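# Press the gauge pin on the magnet-marked post

## Task

Find the fixture post that has the yellow magnet on it. Press that post's gauge pin fully in and keep it fully in for one second; afterwards the spring is allowed to push it back out. Do not disturb the other three pins, and do not move the magnet.

## Robot and tools

Robot: two UR20-style arms, left_arm and right_arm, each with a Robotiq 2F-85 two-finger gripper and a wrist camera (cam_left_wrist, cam_right_wrist, both 896x504). No fixed cameras appear in the images.

Frames: the scene frame has its origin at table-top height, midway between the nominal bases. +z is up, +x points out over the table, and left_arm sits on the +y side. These side names do not match image sides. Measured bases: left_arm at (+0.060, +0.928, 0) m, right_arm at (-0.064, -0.817, 0) m, each turned slightly about z. Hand positions, orientations, velocities and targets in results are given in each arm's own base frame. Commanded offsets run along the axes of that arm's current Hand target. On the gripper, +z points along the fingers and the fingers open and close along y. end_effector_position is the point between the pads when they are closed. Closed fingertips reach about 19 mm past it, open ones about 6 mm. A block sticks out about 10 cm toward the gripper's +x.

Command row (used by execute_actions and move): 18 numbers, each in [-1, 1], always for both arms. The order is left dx, dy, dz, rx, ry, rz, left gripper position, force_limit, speed, then the same nine for the right arm. dx..rz are an offset from the arm's Hand target as it stood when the action or move began, not an absolute pose. 1.0 equals 0.6 m or 180 degrees. rx, ry, rz form one rotation vector. Every row in an action or target list counts from that same start, not from the previous row. A later call counts from the new Hand target, so sending the same offset twice moves the arm twice. Six zeros re-command the current Hand target. To leave a gripper alone, resend its last three numbers, because 0 is a real command.

Gripper numbers: position +1 means fully open (85 mm). About -0.8 brings the pads together. -1 closes until something blocks the fingers. force_limit sets how hard the motor may push. speed sets closing rate: about 20 mm/s at -1, 85 at 0 and 150 at +1. Both start at +1. New force or speed only takes effect with a changed position (a change of 0.01 is enough). object_status: 0 moving, 1 blocked while opening, 2 blocked while closing (a grip), 3 reached the request or fully closed. position_measured is in counts: 3 open, about 130 at 40 mm, 230 closed.

Tools:
- execute_actions(actions, cameras): actions is a list of actions. Each action is up to 15 rows, one row per 1/30 s control step, and a short list repeats its last row. cameras lists names, ["all"] or []. Images come back only when asked for, or when actions is empty.
- move(target, speed, blend, stop_force, zero, blocking, cameras): sends each gripper along a straight line to target. target is one 18-number row or a list of up to 15 rows, all offsets from the starting Hand targets. speed is path speed in m/s, 0.002 to 4.2, default 0.25. blend is in metres. stop_force is in N, 6 to 120, and ends an arm's path when its wrist sensor feels that much push against the motion. zero (default true) re-zeroes the sensor first. blocking=false returns early and cannot be combined with stop_force. The extra move: line reports the ending (done, off_target, moving, held, fault) and any limits (paced, held). Paths do not avoid obstacles, and a move is capped at 10 s.
- wait(seconds 0 to 10): each arm keeps its last command.
- stop(): brakes a running move.
- zoom_image(camera, region [x0, y0, x1, y1] in pixels, at most 504x504): enlarges part of the newest image.
- zero_wrist_force(arm): makes the current wrist reading the new zero.
- read_manual(section): licence text only.
- finished_scene(scene): ends the current scene, given its number.

Results: end_effector_position (m), end_effector_quat_wxyz and velocities; Hand target, which is the last commanded pose after clipping and the base for the next offsets; Tool commands; Wrist force and torque in the gripper's own axes (a push on a surface reads as force into the arm), plus the peak since the last reading; Joint positions and torques; motor temperatures; and step readings. The gripper often settles short of its Hand target, so resend the shortfall as an offset if needed. Orientation commands are clipped to within 32 degrees of the actual orientation at each step.

Safety: a joint torque at its limit (wrist joints 98.4 N m) or an outside force near 150 N (plus or minus 25) stops the arm for 10 s. The arms are stiff, so a target even slightly beyond firm contact can trigger this. Approach the pin slowly with a modest stop_force, press only as deep as needed, then wait about one second. Back off using a move without stop_force, sending a target back past the gripper. Avoid fast hits, dropping anything off the table, contact or pinching between the two arms (a clearance check helps but does not guarantee it), and moving near an arm's own base. Long pushes or outstretched poses heat the motors: a MOTOR HOT warning appears at 70 °C and the brakes engage at 85 °C.

Each tool is called as name(argument=value, ...) on one line, values as JSON.

## Session

execute_actions(actions=[])

Scene clock: 0.00 s.
left_arm: end_effector_position=(+0.6452, +0.5338, +0.3687) position_measured=3 object_status=3 end_effector_quat_wxyz=(+0.054, +0.895, -0.431, +0.101) | right_arm: end_effector_position=(+1.0094, -0.4085, +0.1239) position_measured=3 object_status=3 end_effector_quat_wxyz=(+0.497, -0.362, -0.574, -0.541)
Joint positions: left_arm=[0.541 -1.507 2.094 -2.179 -1.799 -1.706] | right_arm=[2.693 -2.576 -1.22 -2.623 2.507 -0.374]
Joint velocities: within noise
Joint torques (N m): no reading
Motor temperatures (°C): left_arm=[24 36 26 39 35 34] | right_arm=[29 36 36 38 34 39]
Wrist force (N): no reading
Wrist torque (N m): no reading
Wrist force, peak (N): no reading
Hand target: left_arm +0.6452, +0.5338, +0.3687; +0.054, +0.895, -0.431, +0.101 | right_arm +1.0094, -0.4085, +0.1239; +0.497, -0.362, -0.574, -0.541
Tool commands: left_gripper/position=+1.0 left_gripper/force_limit=+1.0 left_gripper/speed=+1.0 right_gripper/position=+1.0 right_gripper/force_limit=+1.0 right_gripper/speed=+1.0

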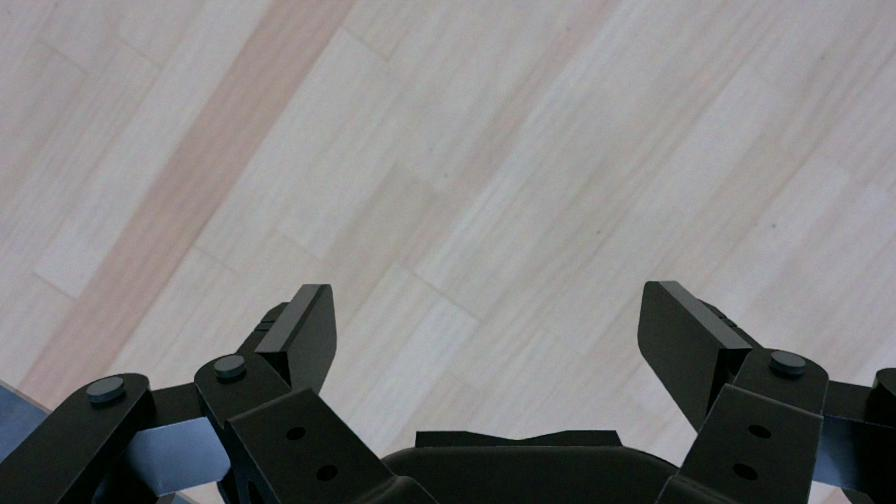

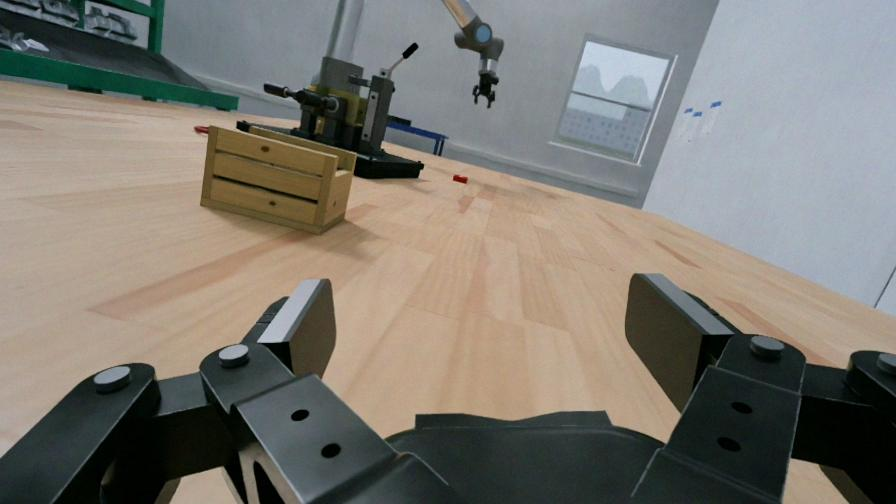

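zoom_image(camera="cam_right_wrist", region=[180, 0, 500, 240])

Scaled by 1.575 from the camera's 896x504 image, which has a finer 1280x720 frame.

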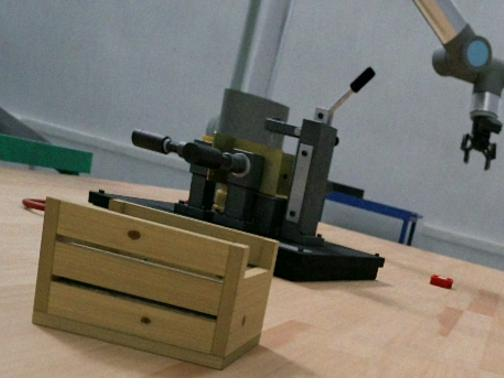

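move(target=[0.638,0.793,-0.066,-0.1524,0.2336,0.2128,1,1,1,0,0,0,0,0,0,1,1,1], cameras=["cam_left_wrist"])

Scene clock: 4.13 s.
left_arm: end_effector_position=(+0.5008, -0.0464, +0.4985) position_measured=3 object_status=3 end_effector_quat_wxyz=(-0.368, -0.579, +0.655, -0.317) | right_arm: end_effector_position=(+1.0094, -0.4085, +0.1239) position_measured=3 object_status=3 end_effector_quat_wxyz=(+0.497, -0.362, -0.574, -0.541)
Joint positions: left_arm=[0.065 -1.857 2.339 -1.743 -2.553 -1.214] | right_arm=[2.693 -2.576 -1.22 -2.623 2.507 -0.374]
Joint torques (N m): left_arm=[-21.51 -47.78 -73.23 -11.62 -9.62 -4.33] | right_arm=[4.47 245.1 73.01 -3.65 -0.08 -1.37]
Wrist force (N): left_arm=[1.4 0.2 0.2] | right_arm=[-0.1 0.6 0.0]
Wrist torque (N m): left_arm=[0.21 0.15 0.20] | right_arm=[0.10 0.02 -0.01]
Wrist force, peak (N): left_arm=[2.3 0.0 2.0] | right_arm=[0.0 0.4 0.5]
Hand target: left_arm +0.5008, -0.0465, +0.4985; -0.368, -0.579, +0.655, -0.317 | right_arm +1.0094, -0.4085, +0.1239; +0.497, -0.362, -0.574, -0.541
Off the commanded pose: left_arm 0.000 m, 0 deg | right_arm 0.000 m, 0 deg.
move: done
camera_calibration:
cam_left_wrist: T_world_to_cam=[[-0.988913, 0.147798, -0.0143483, 0.516242], [0.12387, 0.767785, -0.628619, 0.306285], [-0.0818922, -0.623427, -0.777581, 0.529551], [0, 0, 0, 1]] pos_world=[0.515945, 0.0186761, 0.611712]
Images, in order (width x height): cam_left_wrist 896x504.

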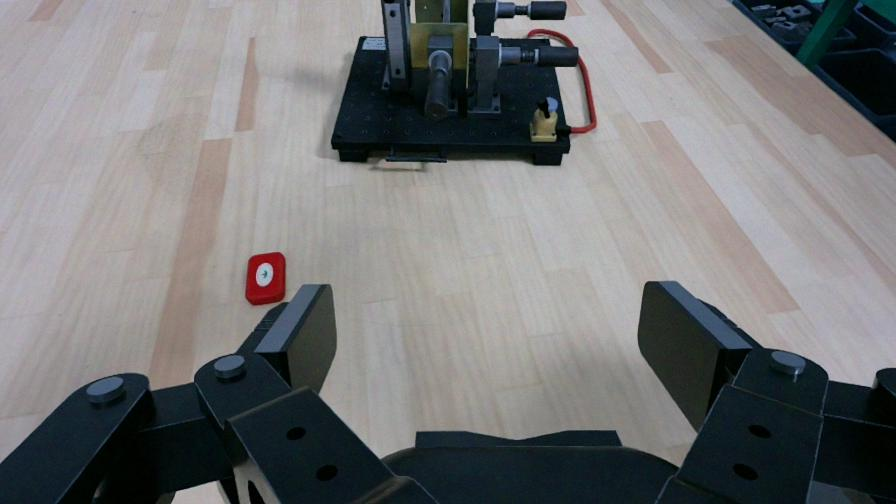

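move(target=[0.29,-0.063,0.306,0,0.1,0,1,1,1,0,0,0,0,0,0,1,1,1], cameras=["cam_left_wrist"])

zoom_image(camera="cam_left_wrist", region=[250, 0, 650, 300])

Scene clock: 6.80 s.
left_arm: end_effector_position=(+0.5066, -0.2971, +0.5488) position_measured=3 object_status=3 end_effector_quat_wxyz=(-0.466, -0.522, +0.590, -0.404) | right_arm: end_effector_position=(+1.0094, -0.4085, +0.1239) position_measured=3 object_status=3 end_effector_quat_wxyz=(+0.497, -0.362, -0.574, -0.541)
Joint positions: left_arm=[-0.325 -1.66 2.542 -3.109 -2.833 -2.262] | right_arm=[2.693 -2.576 -1.22 -2.623 2.507 -0.374]
Joint torques (N m): left_arm=[-13.71 -20.49 -51.66 -12.05 1.54 -3.48] | right_arm=[-3.3 241.5 72.42 -3.31 -0.34 -1.05]
Wrist force (N): left_arm=[0.7 0.0 0.7] | right_arm=[0.2 0.4 0.4]
Wrist torque (N m): left_arm=[0.26 0.37 0.18] | right_arm=[0.07 -0.04 0.00]
Wrist force, peak (N): left_arm=[1.7 -1.4 3.0] | right_arm=[0.1 0.5 0.4]
Hand target: left_arm +0.5066, -0.2972, +0.5488; -0.466, -0.522, +0.590, -0.404 | right_arm +1.0094, -0.4085, +0.1239; +0.497, -0.362, -0.574, -0.541
Off the commanded pose: left_arm 0.000 m, 0 deg | right_arm 0.000 m, 0 deg.
move: done
camera_calibration:
cam_left_wrist: T_world_to_cam=[[-0.989979, 0.13994, -0.0189447, 0.56051], [0.0920641, 0.537846, -0.838001, 0.592495], [-0.10708, -0.831348, -0.545339, 0.23633], [0, 0, 0, 1]] pos_world=[0.525652, -0.200636, 0.636011]
Images, in order (width x height): cam_left_wrist 896x504.

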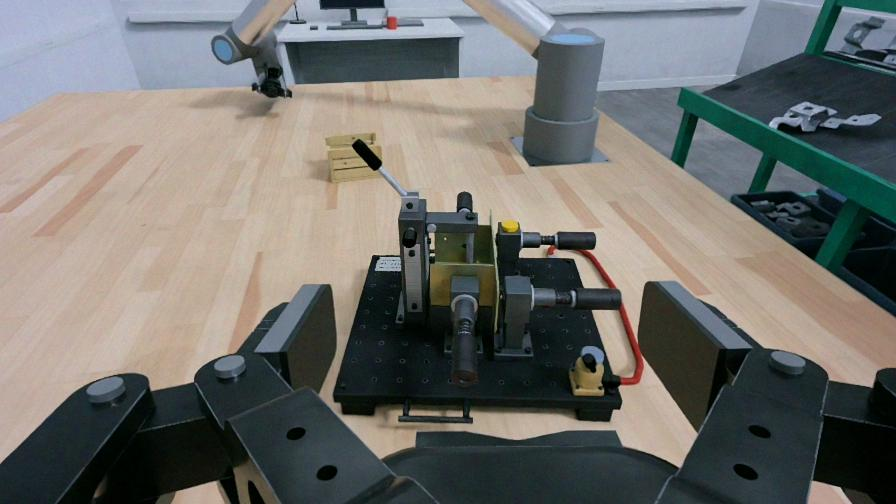

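Scaled by 1.260 from the camera's 896x504 image, which has a finer 1280x720 frame.

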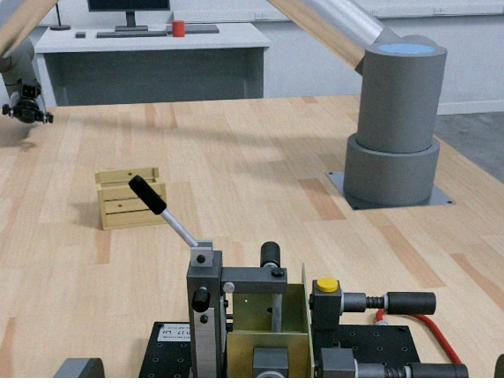

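move(target=[0.147,0.731,0.972,0.511,-0.043,-0.178,-1,1,0,0,0,0,0,0,0,1,1,1], cameras=["cam_left_wrist"])

Scene clock: 12.17 s.
left_arm: end_effector_position=(-0.0048, -0.8226, +0.4983) position_measured=232 object_status=3 end_effector_quat_wxyz=(+0.001, +0.843, -0.001, +0.538) | right_arm: end_effector_position=(+1.0094, -0.4085, +0.1239) position_measured=3 object_status=3 end_effector_quat_wxyz=(+0.497, -0.362, -0.574, -0.541)
Joint positions: left_arm=[-2.163 -1.451 1.921 -1.167 -0.717 -5.72] | right_arm=[2.693 -2.576 -1.22 -2.623 2.507 -0.374]
Joint torques (N m): left_arm=[17.79 -84.77 -110.42 -1.29 -2.53 -3.14] | right_arm=[-1.85 244.51 72.55 -3.67 -0.39 -0.63]
Wrist force (N): left_arm=[1.8 -0.2 -0.5] | right_arm=[0.2 0.1 0.1]
Wrist torque (N m): left_arm=[0.19 0.08 0.17] | right_arm=[0.01 -0.03 0.00]
Wrist force, peak (N): left_arm=[0.3 2.9 -1.8] | right_arm=[0.3 0.7 0.3]
Hand target: left_arm -0.0048, -0.8227, +0.4983; +0.001, +0.843, -0.001, +0.538 | right_arm +1.0094, -0.4085, +0.1239; +0.497, -0.362, -0.574, -0.541
Off the commanded pose: left_arm 0.000 m, 0 deg | right_arm 0.000 m, 0 deg.
move: done
camera_calibration:
cam_left_wrist: T_world_to_cam=[[-0.0182325, -0.99951, -0.0254541, -0.802628], [-0.695244, 0.03097, -0.718106, 0.399367], [0.718542, 0.00460394, -0.695468, 0.483685], [0, 0, 0, 1]] pos_world=[-0.0845242, -0.81683, 0.602745]
Images, in order (width x height): cam_left_wrist 896x504.

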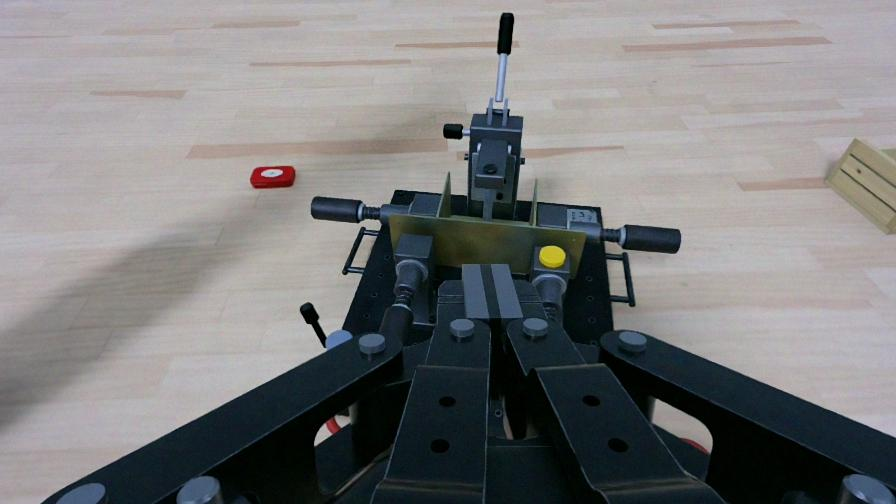

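move(target=[-0.271,0.112,0.2,-0.0423,0,0.0197,-1,1,0,0,0,0,0,0,0,1,1,1], cameras=["cam_left_wrist"])

zoom_image(camera="cam_left_wrist", region=[300, 80, 620, 320])

Scene clock: 14.63 s.
left_arm: end_effector_position=(+0.0352, -0.8901, +0.3004) position_measured=232 object_status=3 end_effector_quat_wxyz=(+0.040, +0.841, -0.063, +0.536) | right_arm: end_effector_position=(+1.0094, -0.4085, +0.1239) position_measured=3 object_status=3 end_effector_quat_wxyz=(+0.497, -0.362, -0.574, -0.541)
Joint positions: left_arm=[-2.106 -1.298 2.1 -1.693 -0.573 -5.479] | right_arm=[2.693 -2.576 -1.22 -2.623 2.507 -0.374]
Joint torques (N m): left_arm=[20.39 -107.44 -52.08 -8.73 9.28 3.17] | right_arm=[1.39 244.69 73.34 -3.87 0.05 -0.15]
Wrist force (N): left_arm=[1.4 -0.5 0.3] | right_arm=[0.1 0.2 0.2]
Wrist torque (N m): left_arm=[0.13 0.11 -0.19] | right_arm=[0.04 -0.02 0.00]
Wrist force, peak (N): left_arm=[4.2 -0.9 -2.6] | right_arm=[0.2 0.7 0.1]
Hand target: left_arm +0.0352, -0.8901, +0.3003; +0.040, +0.841, -0.063, +0.536 | right_arm +1.0094, -0.4085, +0.1239; +0.497, -0.362, -0.574, -0.541
Off the commanded pose: left_arm 0.000 m, 0 deg | right_arm 0.000 m, 0 deg.
move: done
camera_calibration:
cam_left_wrist: T_world_to_cam=[[-0.163814, -0.98616, -0.0255479, -0.857299], [-0.683166, 0.132089, -0.718218, 0.376726], [0.711652, -0.1002, -0.695349, 0.224457], [0, 0, 0, 1]] pos_world=[-0.0428061, -0.872705, 0.404745]
Images, in order (width x height): cam_left_wrist 896x504.

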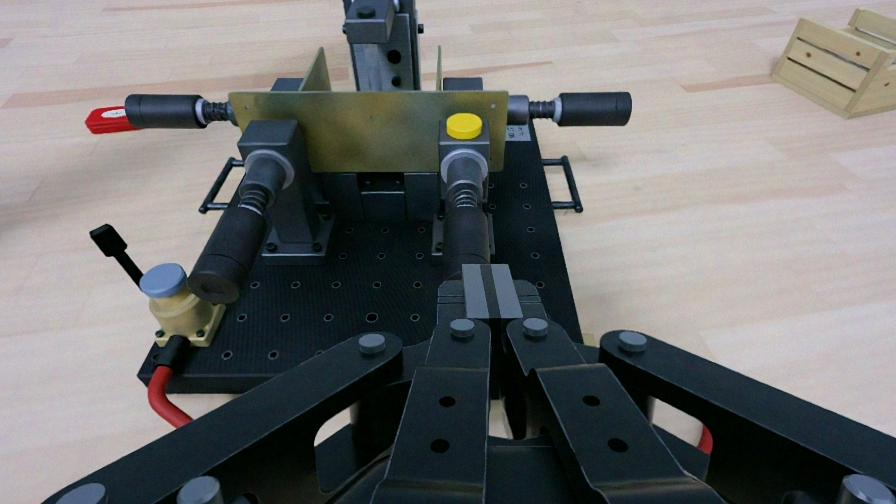

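Scaled by 1.575 from the camera's 896x504 image, which has a finer 1280x720 frame.

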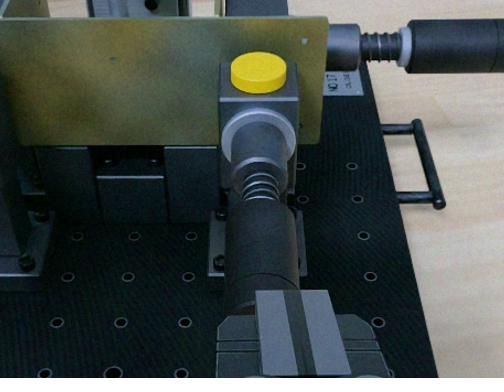

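move(target=[-0.1107,0.0108,0.1965,0,0.083,0,-1,1,0,0,0,0,0,0,0,1,1,1], cameras=["cam_left_wrist"], speed=0.12)

zoom_image(camera="cam_left_wrist", region=[300, 80, 620, 320])

Scene clock: 17.37 s.
left_arm: end_effector_position=(+0.1122, -0.9083, +0.1904) position_measured=232 object_status=3 end_effector_quat_wxyz=(+0.048, +0.764, -0.057, +0.641) | right_arm: end_effector_position=(+1.0094, -0.4085, +0.1239) position_measured=3 object_status=3 end_effector_quat_wxyz=(+0.497, -0.362, -0.574, -0.541)
Joint positions: left_arm=[-2.046 -1.096 2.1 -1.508 -0.368 -5.808] | right_arm=[2.693 -2.576 -1.22 -2.623 2.507 -0.374]
Joint torques (N m): left_arm=[22.18 -138.77 -80.33 2.49 7.5 -4.91] | right_arm=[-4.12 244.3 72.66 -3.15 -0.56 -0.34]
Wrist force (N): left_arm=[1.7 -0.5 0.4] | right_arm=[0.0 0.2 0.1]
Wrist torque (N m): left_arm=[0.11 0.15 0.23] | right_arm=[0.03 0.00 0.00]
Wrist force, peak (N): left_arm=[2.8 -0.4 -1.0] | right_arm=[0.5 0.5 0.2]
Hand target: left_arm +0.1123, -0.9083, +0.1904; +0.048, +0.764, -0.057, +0.641 | right_arm +1.0094, -0.4085, +0.1239; +0.497, -0.362, -0.574, -0.541
Off the commanded pose: left_arm 0.000 m, 0 deg | right_arm 0.000 m, 0 deg.
move: done
camera_calibration:
cam_left_wrist: T_world_to_cam=[[-0.156772, -0.987218, -0.0286922, -0.866681], [-0.476934, 0.101114, -0.873104, 0.331011], [0.864845, -0.123194, -0.486689, 0.0135614], [0, 0, 0, 1]] pos_world=[0.01027, -0.887402, 0.27074]
Images, in order (width x height): cam_left_wrist 896x504.

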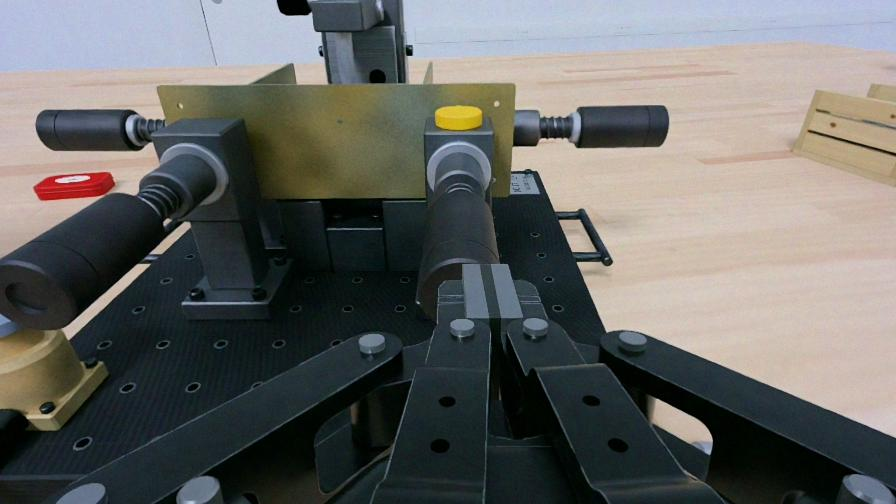

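Scaled by 1.575 from the camera's 896x504 image, which has a finer 1280x720 frame.

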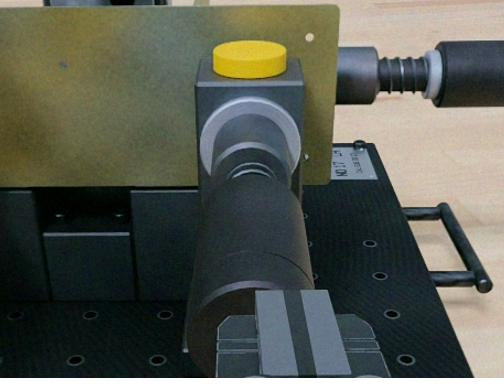

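move(target=[-0.0213,-0.015,0.0038,0,0,0,-1,1,0,0,0,0,0,0,0,1,1,1], cameras=["cam_left_wrist"], speed=0.05)

zoom_image(camera="cam_left_wrist", region=[340, 80, 600, 320])

Scene clock: 18.93 s.
left_arm: end_effector_position=(+0.1136, -0.8995, +0.1775) position_measured=232 object_status=3 end_effector_quat_wxyz=(+0.048, +0.764, -0.057, +0.641) | right_arm: end_effector_position=(+1.0094, -0.4085, +0.1239) position_measured=3 object_status=3 end_effector_quat_wxyz=(+0.497, -0.362, -0.574, -0.541)
Joint positions: left_arm=[-2.049 -1.088 2.115 -1.527 -0.371 -5.813] | right_arm=[2.693 -2.576 -1.22 -2.623 2.507 -0.374]
Joint torques (N m): left_arm=[-14.63 -124.57 -32.75 -6.83 -2.53 -3.45] | right_arm=[0 244.9 73.96 -3.67 -1.36 -1.2]
Wrist force (N): left_arm=[1.5 -0.5 0.3] | right_arm=[0.0 0.2 0.5]
Wrist torque (N m): left_arm=[0.10 0.19 0.23] | right_arm=[0.03 -0.01 0.00]
Wrist force, peak (N): left_arm=[2.4 0.3 0.2] | right_arm=[0.2 0.5 0.7]
Hand target: left_arm +0.1136, -0.8994, +0.1774; +0.048, +0.764, -0.057, +0.641 | right_arm +1.0094, -0.4085, +0.1239; +0.497, -0.362, -0.574, -0.541
Off the commanded pose: left_arm 0.000 m, 0 deg | right_arm 0.000 m, 0 deg.
move: done
camera_calibration:
cam_left_wrist: T_world_to_cam=[[-0.156692, -0.987229, -0.0287556, -0.858138], [-0.476865, 0.10112, -0.873141, 0.31954], [0.864897, -0.123102, -0.48662, 0.00721856], [0, 0, 0, 1]] pos_world=[0.0116703, -0.878602, 0.25784]
Images, in order (width x height): cam_left_wrist 896x504.

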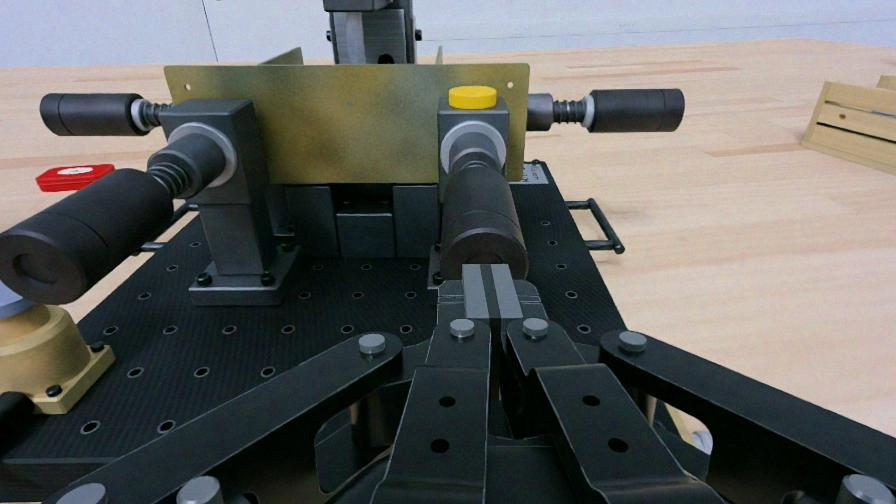

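Scaled by 1.938 from the camera's 896x504 image, which has a finer 1280x720 frame.

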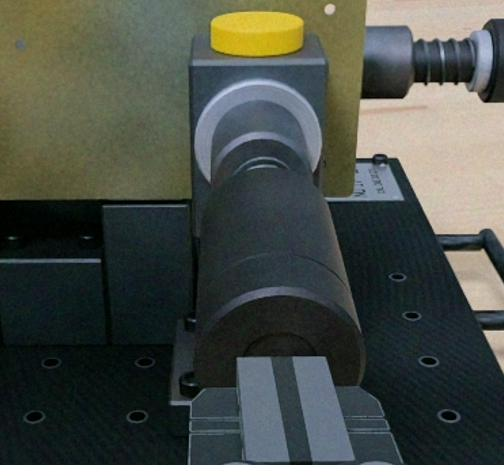

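move(target=[0.0231,0,0.1313,0,0,0,-1,1,0,0,0,0,0,0,0,1,1,1], cameras=["cam_left_wrist"], speed=0.015, stop_force=20)

zoom_image(camera="cam_left_wrist", region=[340, 80, 600, 320])

Scene clock: 24.43 s.
left_arm: end_effector_position=(+0.1653, -0.9071, +0.1774) position_measured=232 object_status=3 end_effector_quat_wxyz=(+0.048, +0.764, -0.057, +0.641) | right_arm: end_effector_position=(+1.0094, -0.4085, +0.1239) position_measured=3 object_status=3 end_effector_quat_wxyz=(+0.497, -0.362, -0.574, -0.541)
Joint positions: left_arm=[-1.99 -1.09 2.139 -1.632 -0.321 -5.724] | right_arm=[2.693 -2.576 -1.22 -2.623 2.507 -0.374]
Joint torques (N m): left_arm=[5.27 -152.53 -68.49 2.41 -2.55 -3.86] | right_arm=[0.95 244.74 74.14 -3.59 -0.4 -0.6]
Wrist force (N): left_arm=[-0.7 4.5 -24.9] | right_arm=[-0.5 0.4 -0.1]
Wrist torque (N m): left_arm=[0.03 0.31 0.23] | right_arm=[0.08 0.08 0.00]
Wrist force, peak (N): left_arm=[-5.5 -6.0 -85.6] | right_arm=[0.1 0.3 0.8]
Hand target: left_arm +0.1653, -0.9072, +0.1774; +0.048, +0.764, -0.057, +0.641 (not the last commanded pose) | right_arm +1.0094, -0.4085, +0.1239; +0.497, -0.362, -0.574, -0.541
Off the commanded pose: left_arm 0.028 m, 0 deg | right_arm 0.000 m, 0 deg.
move: contact (left_arm)
camera_calibration:
cam_left_wrist: T_world_to_cam=[[-0.156628, -0.987241, -0.028678, -0.857597], [-0.476763, 0.101005, -0.873209, 0.344649], [0.864965, -0.123096, -0.486501, -0.038473], [0, 0, 0, 1]] pos_world=[0.0632706, -0.886202, 0.25764]
Images, in order (width x height): cam_left_wrist 896x504.

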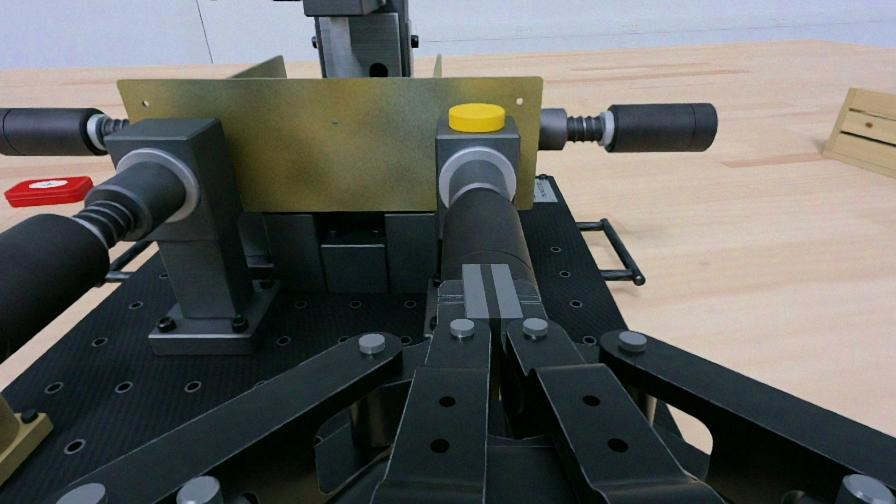

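Scaled by 1.938 from the camera's 896x504 image, which has a finer 1280x720 frame.

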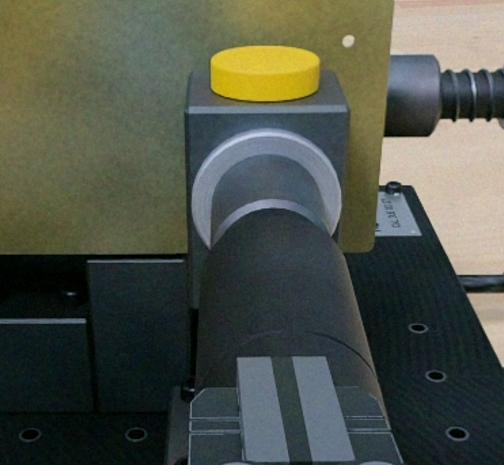

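move(target=[0.0012,0,0.0066,0,0,0,-1,1,0,0,0,0,0,0,0,1,1,1], speed=0.004, stop_force=25)

wait(seconds=1.5)

Scene clock: 25.67 s.
left_arm: end_effector_position=(+0.1655, -0.9073, +0.1774) position_measured=232 object_status=3 end_effector_quat_wxyz=(+0.048, +0.764, -0.057, +0.641) | right_arm: end_effector_position=(+1.0094, -0.4085, +0.1239) position_measured=3 object_status=3 end_effector_quat_wxyz=(+0.497, -0.362, -0.574, -0.541)
Joint positions: left_arm=[-1.99 -1.09 2.139 -1.633 -0.32 -5.724] | right_arm=[2.693 -2.576 -1.22 -2.623 2.507 -0.374]
Joint torques (N m): left_arm=[28.52 -144.47 -49.51 2.2 0.79 -3.86] | right_arm=[4.32 241.56 72.22 -3.51 -0.61 -0.73]
Wrist force (N): left_arm=[-4.9 -4.0 -56.0] | right_arm=[0.2 0.1 0.3]
Wrist torque (N m): left_arm=[0.15 0.38 -0.05] | right_arm=[0.01 -0.04 0.00]
Wrist force, peak (N): left_arm=[-4.5 -8.5 -62.5] | right_arm=[0.1 0.3 0.5]
Hand target: left_arm +0.1655, -0.9073, +0.1774; +0.048, +0.764, -0.057, +0.641 (not the last commanded pose) | right_arm +1.0094, -0.4085, +0.1239; +0.497, -0.362, -0.574, -0.541
Off the commanded pose: left_arm 0.004 m, 0 deg | right_arm 0.000 m, 0 deg.
move: contact (left_arm)

Scene clock: 27.17 s.
left_arm: end_effector_position=(+0.1655, -0.9073, +0.1774) position_measured=232 object_status=3 end_effector_quat_wxyz=(+0.048, +0.764, -0.057, +0.641) | right_arm: end_effector_position=(+1.0094, -0.4085, +0.1239) position_measured=3 object_status=3 end_effector_quat_wxyz=(+0.497, -0.362, -0.574, -0.541)
Joint positions: left_arm=[-1.99 -1.09 2.139 -1.633 -0.321 -5.724] | right_arm=[2.693 -2.576 -1.22 -2.623 2.507 -0.374]
Joint torques (N m): left_arm=[25.47 -145.54 -64.11 0.95 0.33 -4.45] | right_arm=[1.16 243.42 72.53 -4.09 -0.79 -0.9]
Wrist force (N): left_arm=[-4.4 -3.5 -54.3] | right_arm=[0.1 0.3 0.2]
Wrist torque (N m): left_arm=[0.13 0.41 -0.05] | right_arm=[0.05 -0.01 -0.01]
Wrist force, peak (N): left_arm=[-5.2 -3.8 -55.8] | right_arm=[0.2 0.5 0.5]
Hand target: left_arm +0.1655, -0.9073, +0.1774; +0.048, +0.764, -0.057, +0.641 (not the last commanded pose) | right_arm +1.0094, -0.4085, +0.1239; +0.497, -0.362, -0.574, -0.541
Tool commands: left_gripper/position=-1.0 left_gripper/force_limit=+1.0 left_gripper/speed=+0.0 right_gripper/position=+1.0 right_gripper/force_limit=+1.0 right_gripper/speed=+1.0
Off the commanded pose: left_arm 0.004 m, 0 deg | right_arm 0.000 m, 0 deg.
wait: 1.50 s; at rest by 0.17 s

move(target=[-0.0231,0,-0.1313,0,0,0,-1,1,0,0,0,0,0,0,0,1,1,1], speed=0.06, cameras=["cam_left_wrist"])

finished_scene(scene=1)

Scene clock: 29.13 s.
left_arm: end_effector_position=(+0.0865, -0.8954, +0.1774) position_measured=232 object_status=3 end_effector_quat_wxyz=(+0.048, +0.764, -0.057, +0.641) | right_arm: end_effector_position=(+1.0094, -0.4085, +0.1239) position_measured=3 object_status=3 end_effector_quat_wxyz=(+0.497, -0.362, -0.574, -0.541)
Joint positions: left_arm=[-2.079 -1.085 2.103 -1.483 -0.398 -5.851] | right_arm=[2.693 -2.576 -1.22 -2.623 2.507 -0.374]
Joint torques (N m): left_arm=[-18.23 -129.86 -78.24 -0.42 -2.53 -3.69] | right_arm=[0.17 242.52 73.61 -3.65 -0.99 -0.96]
Wrist force (N): left_arm=[1.6 -0.4 0.4] | right_arm=[0.1 0.4 0.3]
Wrist torque (N m): left_arm=[0.11 0.15 0.23] | right_arm=[0.07 -0.01 -0.01]
Wrist force, peak (N): left_arm=[-4.8 -3.7 -54.6] | right_arm=[0.3 0.3 0.5]
Hand target: left_arm +0.0864, -0.8954, +0.1774; +0.048, +0.764, -0.057, +0.641 | right_arm +1.0094, -0.4085, +0.1239; +0.497, -0.362, -0.574, -0.541
Off the commanded pose: left_arm 0.000 m, 0 deg | right_arm 0.000 m, 0 deg.
move: done
camera_calibration:
cam_left_wrist: T_world_to_cam=[[-0.156589, -0.987251, -0.0285714, -0.858405], [-0.476898, 0.10091, -0.873147, 0.305933], [0.864898, -0.123099, -0.486619, 0.0311156], [0, 0, 0, 1]] pos_world=[-0.0154293, -0.874502, 0.25774]
Images, in order (width x height): cam_left_wrist 896x504.

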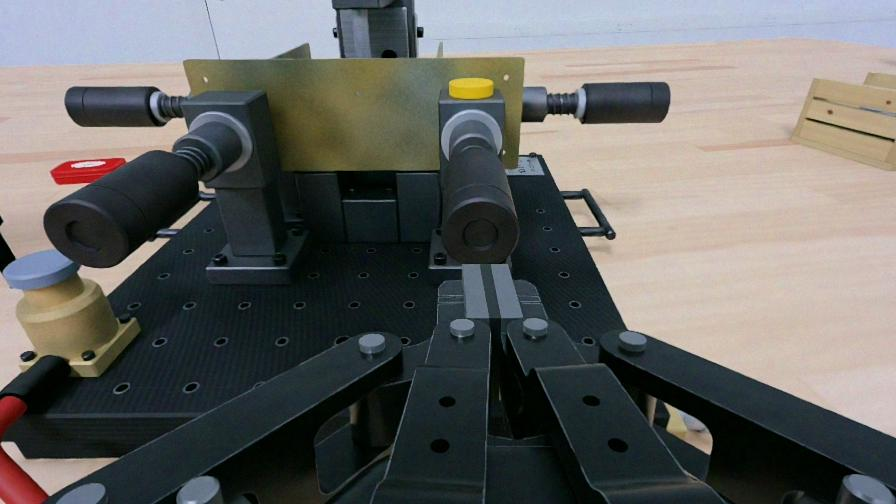

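The scene is finished: the task was done.


## Next scene

The same job, from a new start.

execute_actions(actions=[])

Scene clock: 0.00 s.
left_arm: end_effector_position=(+1.6020, +0.5513, +0.3701) position_measured=3 object_status=3 end_effector_quat_wxyz=(-0.049, +0.940, +0.190, +0.279) | right_arm: end_effector_position=(+0.4481, +0.4679, +0.3319) position_measured=3 object_status=3 end_effector_quat_wxyz=(-0.272, +0.502, +0.649, +0.503)
Joint positions: left_arm=[0.193 -0.686 0.985 -2.439 -1.472 -3.319] | right_arm=[4.007 -1.969 -2.772 1.193 2.076 2.519]
Joint velocities: within noise
Joint torques (N m): no reading
Motor temperatures (°C): left_arm=[24 35 26 38 34 34] | right_arm=[28 35 36 37 34 38]
Wrist force (N): no reading
Wrist torque (N m): no reading
Wrist force, peak (N): no reading
Hand target: left_arm +1.6020, +0.5513, +0.3701; -0.049, +0.940, +0.190, +0.279 | right_arm +0.4481, +0.4679, +0.3319; -0.272, +0.502, +0.649, +0.503
Tool commands: left_gripper/position=+1.0 left_gripper/force_limit=+1.0 left_gripper/speed=+1.0 right_gripper/position=+1.0 right_gripper/force_limit=+1.0 right_gripper/speed=+1.0
camera_calibration:
cam_left_wrist: T_world_to_cam=[[0.359759, -0.933045, -0.000644322, -0.0546982], [-0.905937, -0.349141, -0.239538, 1.75183], [0.223274, 0.0867594, -0.970887, 0.0836019], [0, 0, 0, 1]] pos_world=[1.58806, 0.553346, 0.500761]
cam_right_wrist: T_world_to_cam=[[0.936397, -0.0141338, 0.350658, -0.517198], [0.256442, -0.654562, -0.711187, 0.443258], [0.239579, 0.755877, -0.609305, -0.132345], [0, 0, 0, 1]] pos_world=[0.40234, 0.382866, 0.41596]

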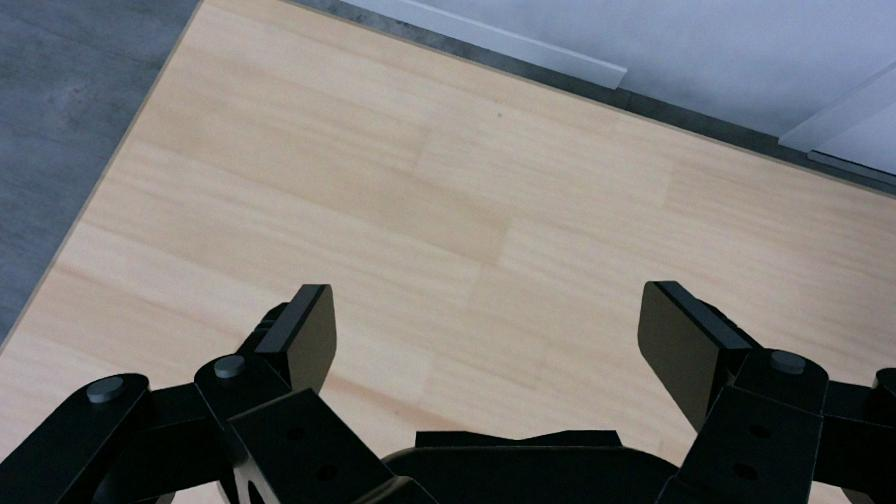

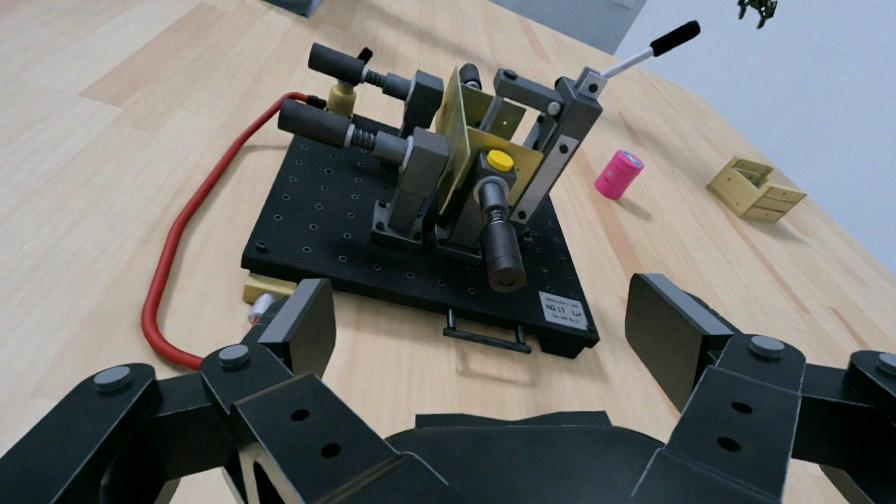

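move(target=[0,0,0,0,0,0,1,1,1,-0.185,0.073,0.296,0.0375,0.0664,0.1186,-1,1,0], cameras=["cam_right_wrist"], speed=0.2)

zoom_image(camera="cam_right_wrist", region=[320, 60, 640, 340])

Scene clock: 2.60 s.
left_arm: end_effector_position=(+1.6020, +0.5513, +0.3701) position_measured=3 object_status=3 end_effector_quat_wxyz=(-0.049, +0.940, +0.190, +0.279) | right_arm: end_effector_position=(+0.5542, +0.5898, +0.1918) position_measured=232 object_status=3 end_effector_quat_wxyz=(-0.455, +0.542, +0.542, +0.454)
Joint positions: left_arm=[0.193 -0.686 0.985 -2.439 -1.472 -3.319] | right_arm=[3.913 -2.401 -2.446 1.457 2.355 2.965]
Joint torques (N m): left_arm=[-2.94 -273.96 -101.76 -12.17 0.31 -0.98] | right_arm=[-22.3 129.48 15.36 13.51 6.62 5.95]
Wrist force (N): left_arm=[0.4 -0.1 0.0] | right_arm=[-0.8 -0.1 -0.4]
Wrist torque (N m): left_arm=[-0.01 -0.06 0.00] | right_arm=[-0.04 0.40 -0.52]
Wrist force, peak (N): left_arm=[0.6 -0.5 -0.3] | right_arm=[1.6 -0.8 -2.6]
Hand target: left_arm +1.6020, +0.5513, +0.3701; -0.049, +0.940, +0.190, +0.279 | right_arm +0.5542, +0.5899, +0.1917; -0.455, +0.542, +0.542, +0.454
Off the commanded pose: left_arm 0.000 m, 0 deg | right_arm 0.000 m, 0 deg.
move: done
camera_calibration:
cam_right_wrist: T_world_to_cam=[[0.999496, 0.00220651, -0.0316824, -0.536897], [-0.0267316, -0.480196, -0.876754, 0.481983], [-0.0171483, 0.877158, -0.479895, -0.289357], [0, 0, 0, 1]] pos_world=[0.544548, 0.486443, 0.266709]
Images, in order (width x height): cam_right_wrist 896x504.

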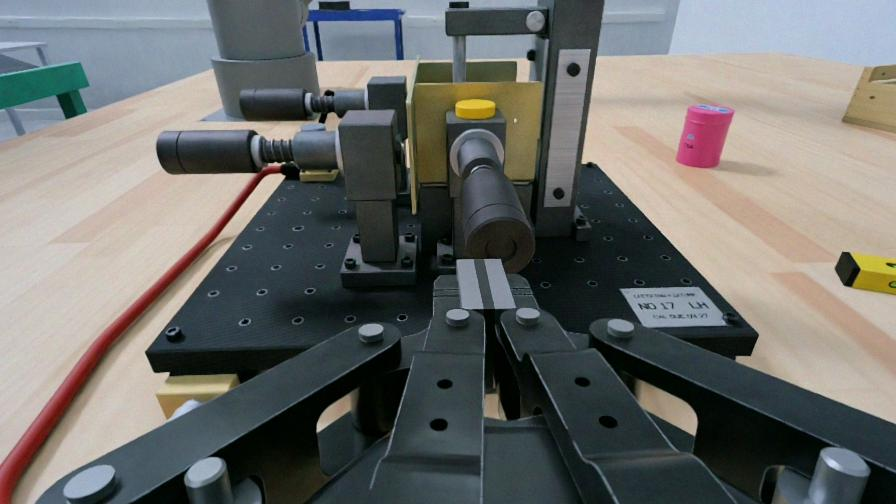

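Scaled by 1.575 from the camera's 896x504 image, which has a finer 1280x720 frame.

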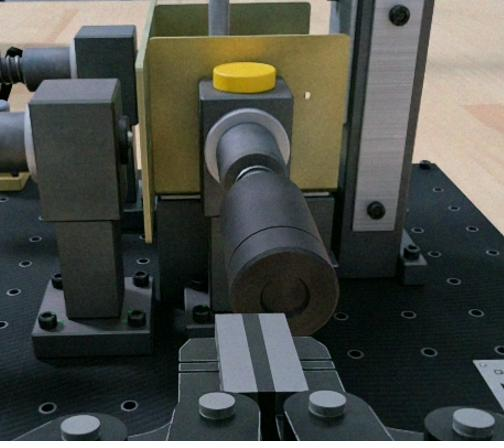

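move(target=[0,0,0,0,0,0,1,1,1,-0.0145,0.0183,0.053,0,0,0,-1,1,0], cameras=["cam_right_wrist"], speed=0.08)

zoom_image(camera="cam_right_wrist", region=[320, 60, 640, 340])

Scene clock: 4.07 s.
left_arm: end_effector_position=(+1.6020, +0.5513, +0.3701) position_measured=3 object_status=3 end_effector_quat_wxyz=(-0.049, +0.940, +0.190, +0.279) | right_arm: end_effector_position=(+0.5651, +0.6195, +0.1777) position_measured=232 object_status=3 end_effector_quat_wxyz=(-0.455, +0.542, +0.542, +0.454)
Joint positions: left_arm=[0.193 -0.686 0.985 -2.439 -1.472 -3.319] | right_arm=[3.935 -2.42 -2.408 1.443 2.333 2.973]
Joint torques (N m): left_arm=[-0.57 -270.55 -102.31 -11.33 0.65 -1.27] | right_arm=[26.53 146.98 13.09 1.23 -4.31 5.87]
Wrist force (N): left_arm=[0.2 0.3 -0.1] | right_arm=[-0.8 -0.9 -0.5]
Wrist torque (N m): left_arm=[0.05 -0.04 0.00] | right_arm=[-0.15 0.46 -0.43]
Wrist force, peak (N): left_arm=[0.5 0.1 -0.1] | right_arm=[-0.5 -0.9 -1.8]
Hand target: left_arm +1.6020, +0.5513, +0.3701; -0.049, +0.940, +0.190, +0.279 | right_arm +0.5652, +0.6197, +0.1776; -0.455, +0.542, +0.542, +0.454
Off the commanded pose: left_arm 0.000 m, 0 deg | right_arm 0.000 m, 0 deg.
move: done
camera_calibration:
cam_right_wrist: T_world_to_cam=[[0.999491, 0.00224402, -0.0318189, -0.548385], [-0.0268333, -0.480197, -0.87675, 0.484232], [-0.0172468, 0.877158, -0.479892, -0.321932], [0, 0, 0, 1]] pos_world=[0.555547, 0.516143, 0.252609]
Images, in order (width x height): cam_right_wrist 896x504.

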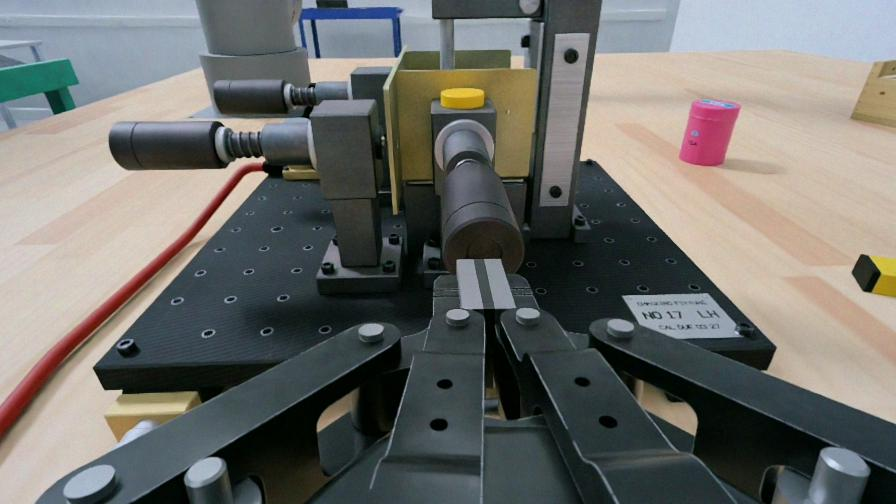

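Scaled by 1.575 from the camera's 896x504 image, which has a finer 1280x720 frame.

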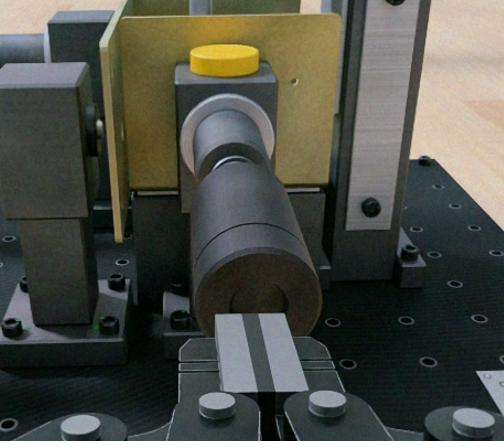

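move(target=[0,0,0,0,0,0,1,1,1,0.0251,0,0.1313,0,0,0,-1,1,0], cameras=["cam_right_wrist"], speed=0.014, stop_force=25)

zoom_image(camera="cam_right_wrist", region=[320, 60, 640, 340])

Scene clock: 10.13 s.
left_arm: end_effector_position=(+1.6020, +0.5513, +0.3701) position_measured=3 object_status=3 end_effector_quat_wxyz=(-0.049, +0.940, +0.190, +0.279) | right_arm: end_effector_position=(+0.5652, +0.6821, +0.1785) position_measured=232 object_status=3 end_effector_quat_wxyz=(-0.455, +0.542, +0.542, +0.454)
Joint positions: left_arm=[0.193 -0.686 0.985 -2.439 -1.472 -3.319] | right_arm=[4.004 -2.415 -2.361 1.406 2.267 2.994]
Joint torques (N m): left_arm=[0.38 -273.55 -102.4 -11.95 0.67 -1.01] | right_arm=[-4.79 160.16 4.73 9.41 4.62 -7.02]
Wrist force (N): left_arm=[0.2 -0.1 0.2] | right_arm=[-6.8 -5.2 -33.6]
Wrist torque (N m): left_arm=[-0.01 -0.03 0.00] | right_arm=[-0.09 0.45 -0.33]
Wrist force, peak (N): left_arm=[0.6 -0.2 -0.2] | right_arm=[-18.2 -4.2 -92.7]
Hand target: left_arm +1.6020, +0.5513, +0.3701; -0.049, +0.940, +0.190, +0.279 | right_arm +0.5652, +0.6821, +0.1785; -0.455, +0.542, +0.542, +0.454 (not the last commanded pose)
Off the commanded pose: left_arm 0.000 m, 0 deg | right_arm 0.018 m, 0 deg.
move: contact (right_arm)
camera_calibration:
cam_right_wrist: T_world_to_cam=[[0.999491, 0.00224903, -0.0318179, -0.548503], [-0.0268324, -0.480077, -0.876816, 0.514941], [-0.017247, 0.877223, -0.479773, -0.376527], [0, 0, 0, 1]] pos_world=[0.555547, 0.578743, 0.253409]
Images, in order (width x height): cam_right_wrist 896x504.

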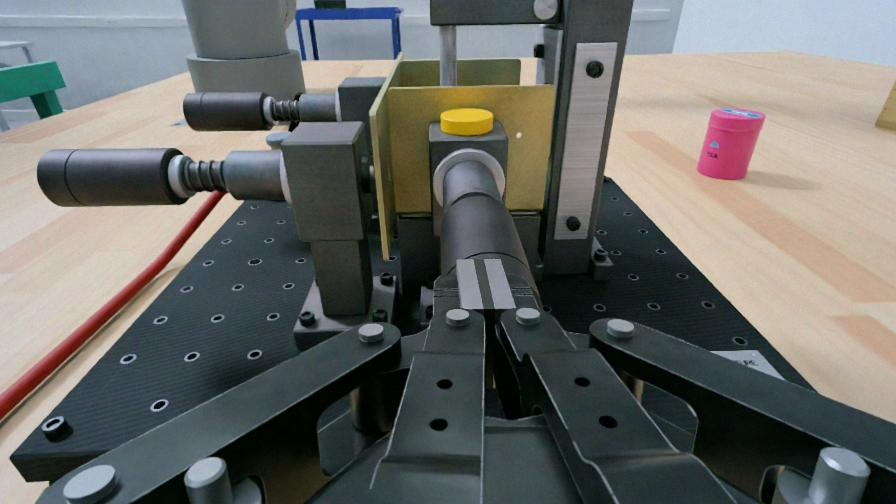

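Scaled by 1.575 from the camera's 896x504 image, which has a finer 1280x720 frame.

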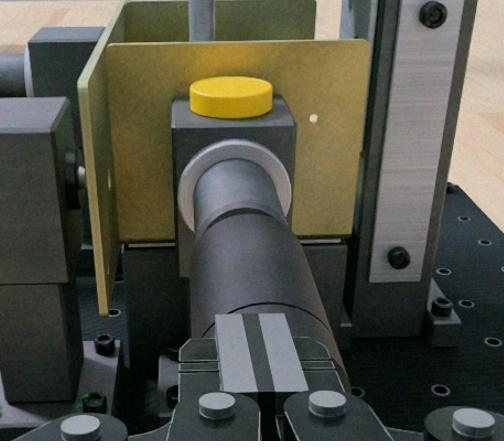

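move(target=[0,0,0,0,0,0,1,1,1,0.0012,0,0.0066,0,0,0,-1,1,0], speed=0.004, stop_force=25)

wait(seconds=1.3)

Scene clock: 11.03 s.
left_arm: end_effector_position=(+1.6020, +0.5513, +0.3701) position_measured=3 object_status=3 end_effector_quat_wxyz=(-0.049, +0.940, +0.190, +0.279) | right_arm: end_effector_position=(+0.5652, +0.6823, +0.1785) position_measured=232 object_status=3 end_effector_quat_wxyz=(-0.455, +0.542, +0.542, +0.454)
Joint positions: left_arm=[0.193 -0.686 0.985 -2.439 -1.472 -3.319] | right_arm=[4.004 -2.415 -2.361 1.405 2.266 2.994]
Joint torques (N m): left_arm=[0.19 -272.32 -102.39 -11.77 1.21 -1.1] | right_arm=[22.83 166.72 27.31 3.7 5.39 0.01]
Wrist force (N): left_arm=[0.5 -0.1 0.2] | right_arm=[-12.1 -4.0 -70.4]
Wrist torque (N m): left_arm=[-0.03 -0.09 0.00] | right_arm=[-0.21 0.40 -0.31]
Wrist force, peak (N): left_arm=[0.6 -0.3 -0.3] | right_arm=[-12.7 -2.1 -73.6]
Hand target: left_arm +1.6020, +0.5513, +0.3701; -0.049, +0.940, +0.190, +0.279 | right_arm +0.5651, +0.6823, +0.1785; -0.455, +0.542, +0.542, +0.454 (not the last commanded pose)
Off the commanded pose: left_arm 0.000 m, 0 deg | right_arm 0.004 m, 0 deg.
move: contact (right_arm)

Scene clock: 12.33 s.
left_arm: end_effector_position=(+1.6020, +0.5513, +0.3701) position_measured=3 object_status=3 end_effector_quat_wxyz=(-0.049, +0.940, +0.190, +0.279) | right_arm: end_effector_position=(+0.5651, +0.6823, +0.1785) position_measured=232 object_status=3 end_effector_quat_wxyz=(-0.455, +0.542, +0.542, +0.454)
Joint positions: left_arm=[0.193 -0.686 0.985 -2.439 -1.472 -3.319] | right_arm=[4.004 -2.415 -2.361 1.406 2.266 2.994]
Joint torques (N m): left_arm=[-2.41 -273.22 -104.13 -11.11 0.68 -0.82] | right_arm=[16.54 164.72 19.84 6.44 5.93 -1.49]
Wrist force (N): left_arm=[0.3 0.0 -0.2] | right_arm=[-11.0 -2.6 -64.6]
Wrist torque (N m): left_arm=[0.01 -0.06 0.00] | right_arm=[-0.20 0.44 -0.31]
Wrist force, peak (N): left_arm=[0.3 -0.5 -0.2] | right_arm=[-12.3 -4.1 -70.1]
Hand target: left_arm +1.6020, +0.5513, +0.3701; -0.049, +0.940, +0.190, +0.279 | right_arm +0.5651, +0.6823, +0.1785; -0.455, +0.542, +0.542, +0.454 (not the last commanded pose)
Tool commands: left_gripper/position=+1.0 left_gripper/force_limit=+1.0 left_gripper/speed=+1.0 right_gripper/position=-1.0 right_gripper/force_limit=+1.0 right_gripper/speed=+0.0
Off the commanded pose: left_arm 0.000 m, 0 deg | right_arm 0.004 m, 0 deg.
wait: 1.30 s; at rest by 0.17 s

move(target=[0,0,0,0,0,0,1,1,1,-0.0203,0,-0.115,0,0,0,-1,1,0], speed=0.08)

finished_scene(scene=2)

Scene clock: 15.43 s.
left_arm: end_effector_position=(+1.6020, +0.5513, +0.3701) position_measured=3 object_status=3 end_effector_quat_wxyz=(-0.049, +0.940, +0.190, +0.279) | right_arm: end_effector_position=(+0.5651, +0.6124, +0.1785) position_measured=232 object_status=3 end_effector_quat_wxyz=(-0.455, +0.542, +0.542, +0.454)
Joint positions: left_arm=[0.193 -0.686 0.985 -2.439 -1.472 -3.319] | right_arm=[3.927 -2.42 -2.413 1.446 2.341 2.97]
Joint torques (N m): left_arm=[0.79 -272.28 -102.16 -11.45 1.12 -0.6] | right_arm=[-13.94 136.88 -16.5 12.37 6.76 -6.43]
Wrist force (N): left_arm=[0.2 -0.3 0.1] | right_arm=[-0.7 -1.0 -0.8]
Wrist torque (N m): left_arm=[-0.05 -0.03 0.00] | right_arm=[-0.18 0.45 -0.04]
Wrist force, peak (N): left_arm=[0.4 -0.3 -0.3] | right_arm=[-11.1 -2.7 -64.8]
Hand target: left_arm +1.6020, +0.5513, +0.3701; -0.049, +0.940, +0.190, +0.279 | right_arm +0.5651, +0.6122, +0.1785; -0.455, +0.542, +0.542, +0.454
Off the commanded pose: left_arm 0.000 m, 0 deg | right_arm 0.000 m, 0 deg.
move: done

The scene is finished: the task was done.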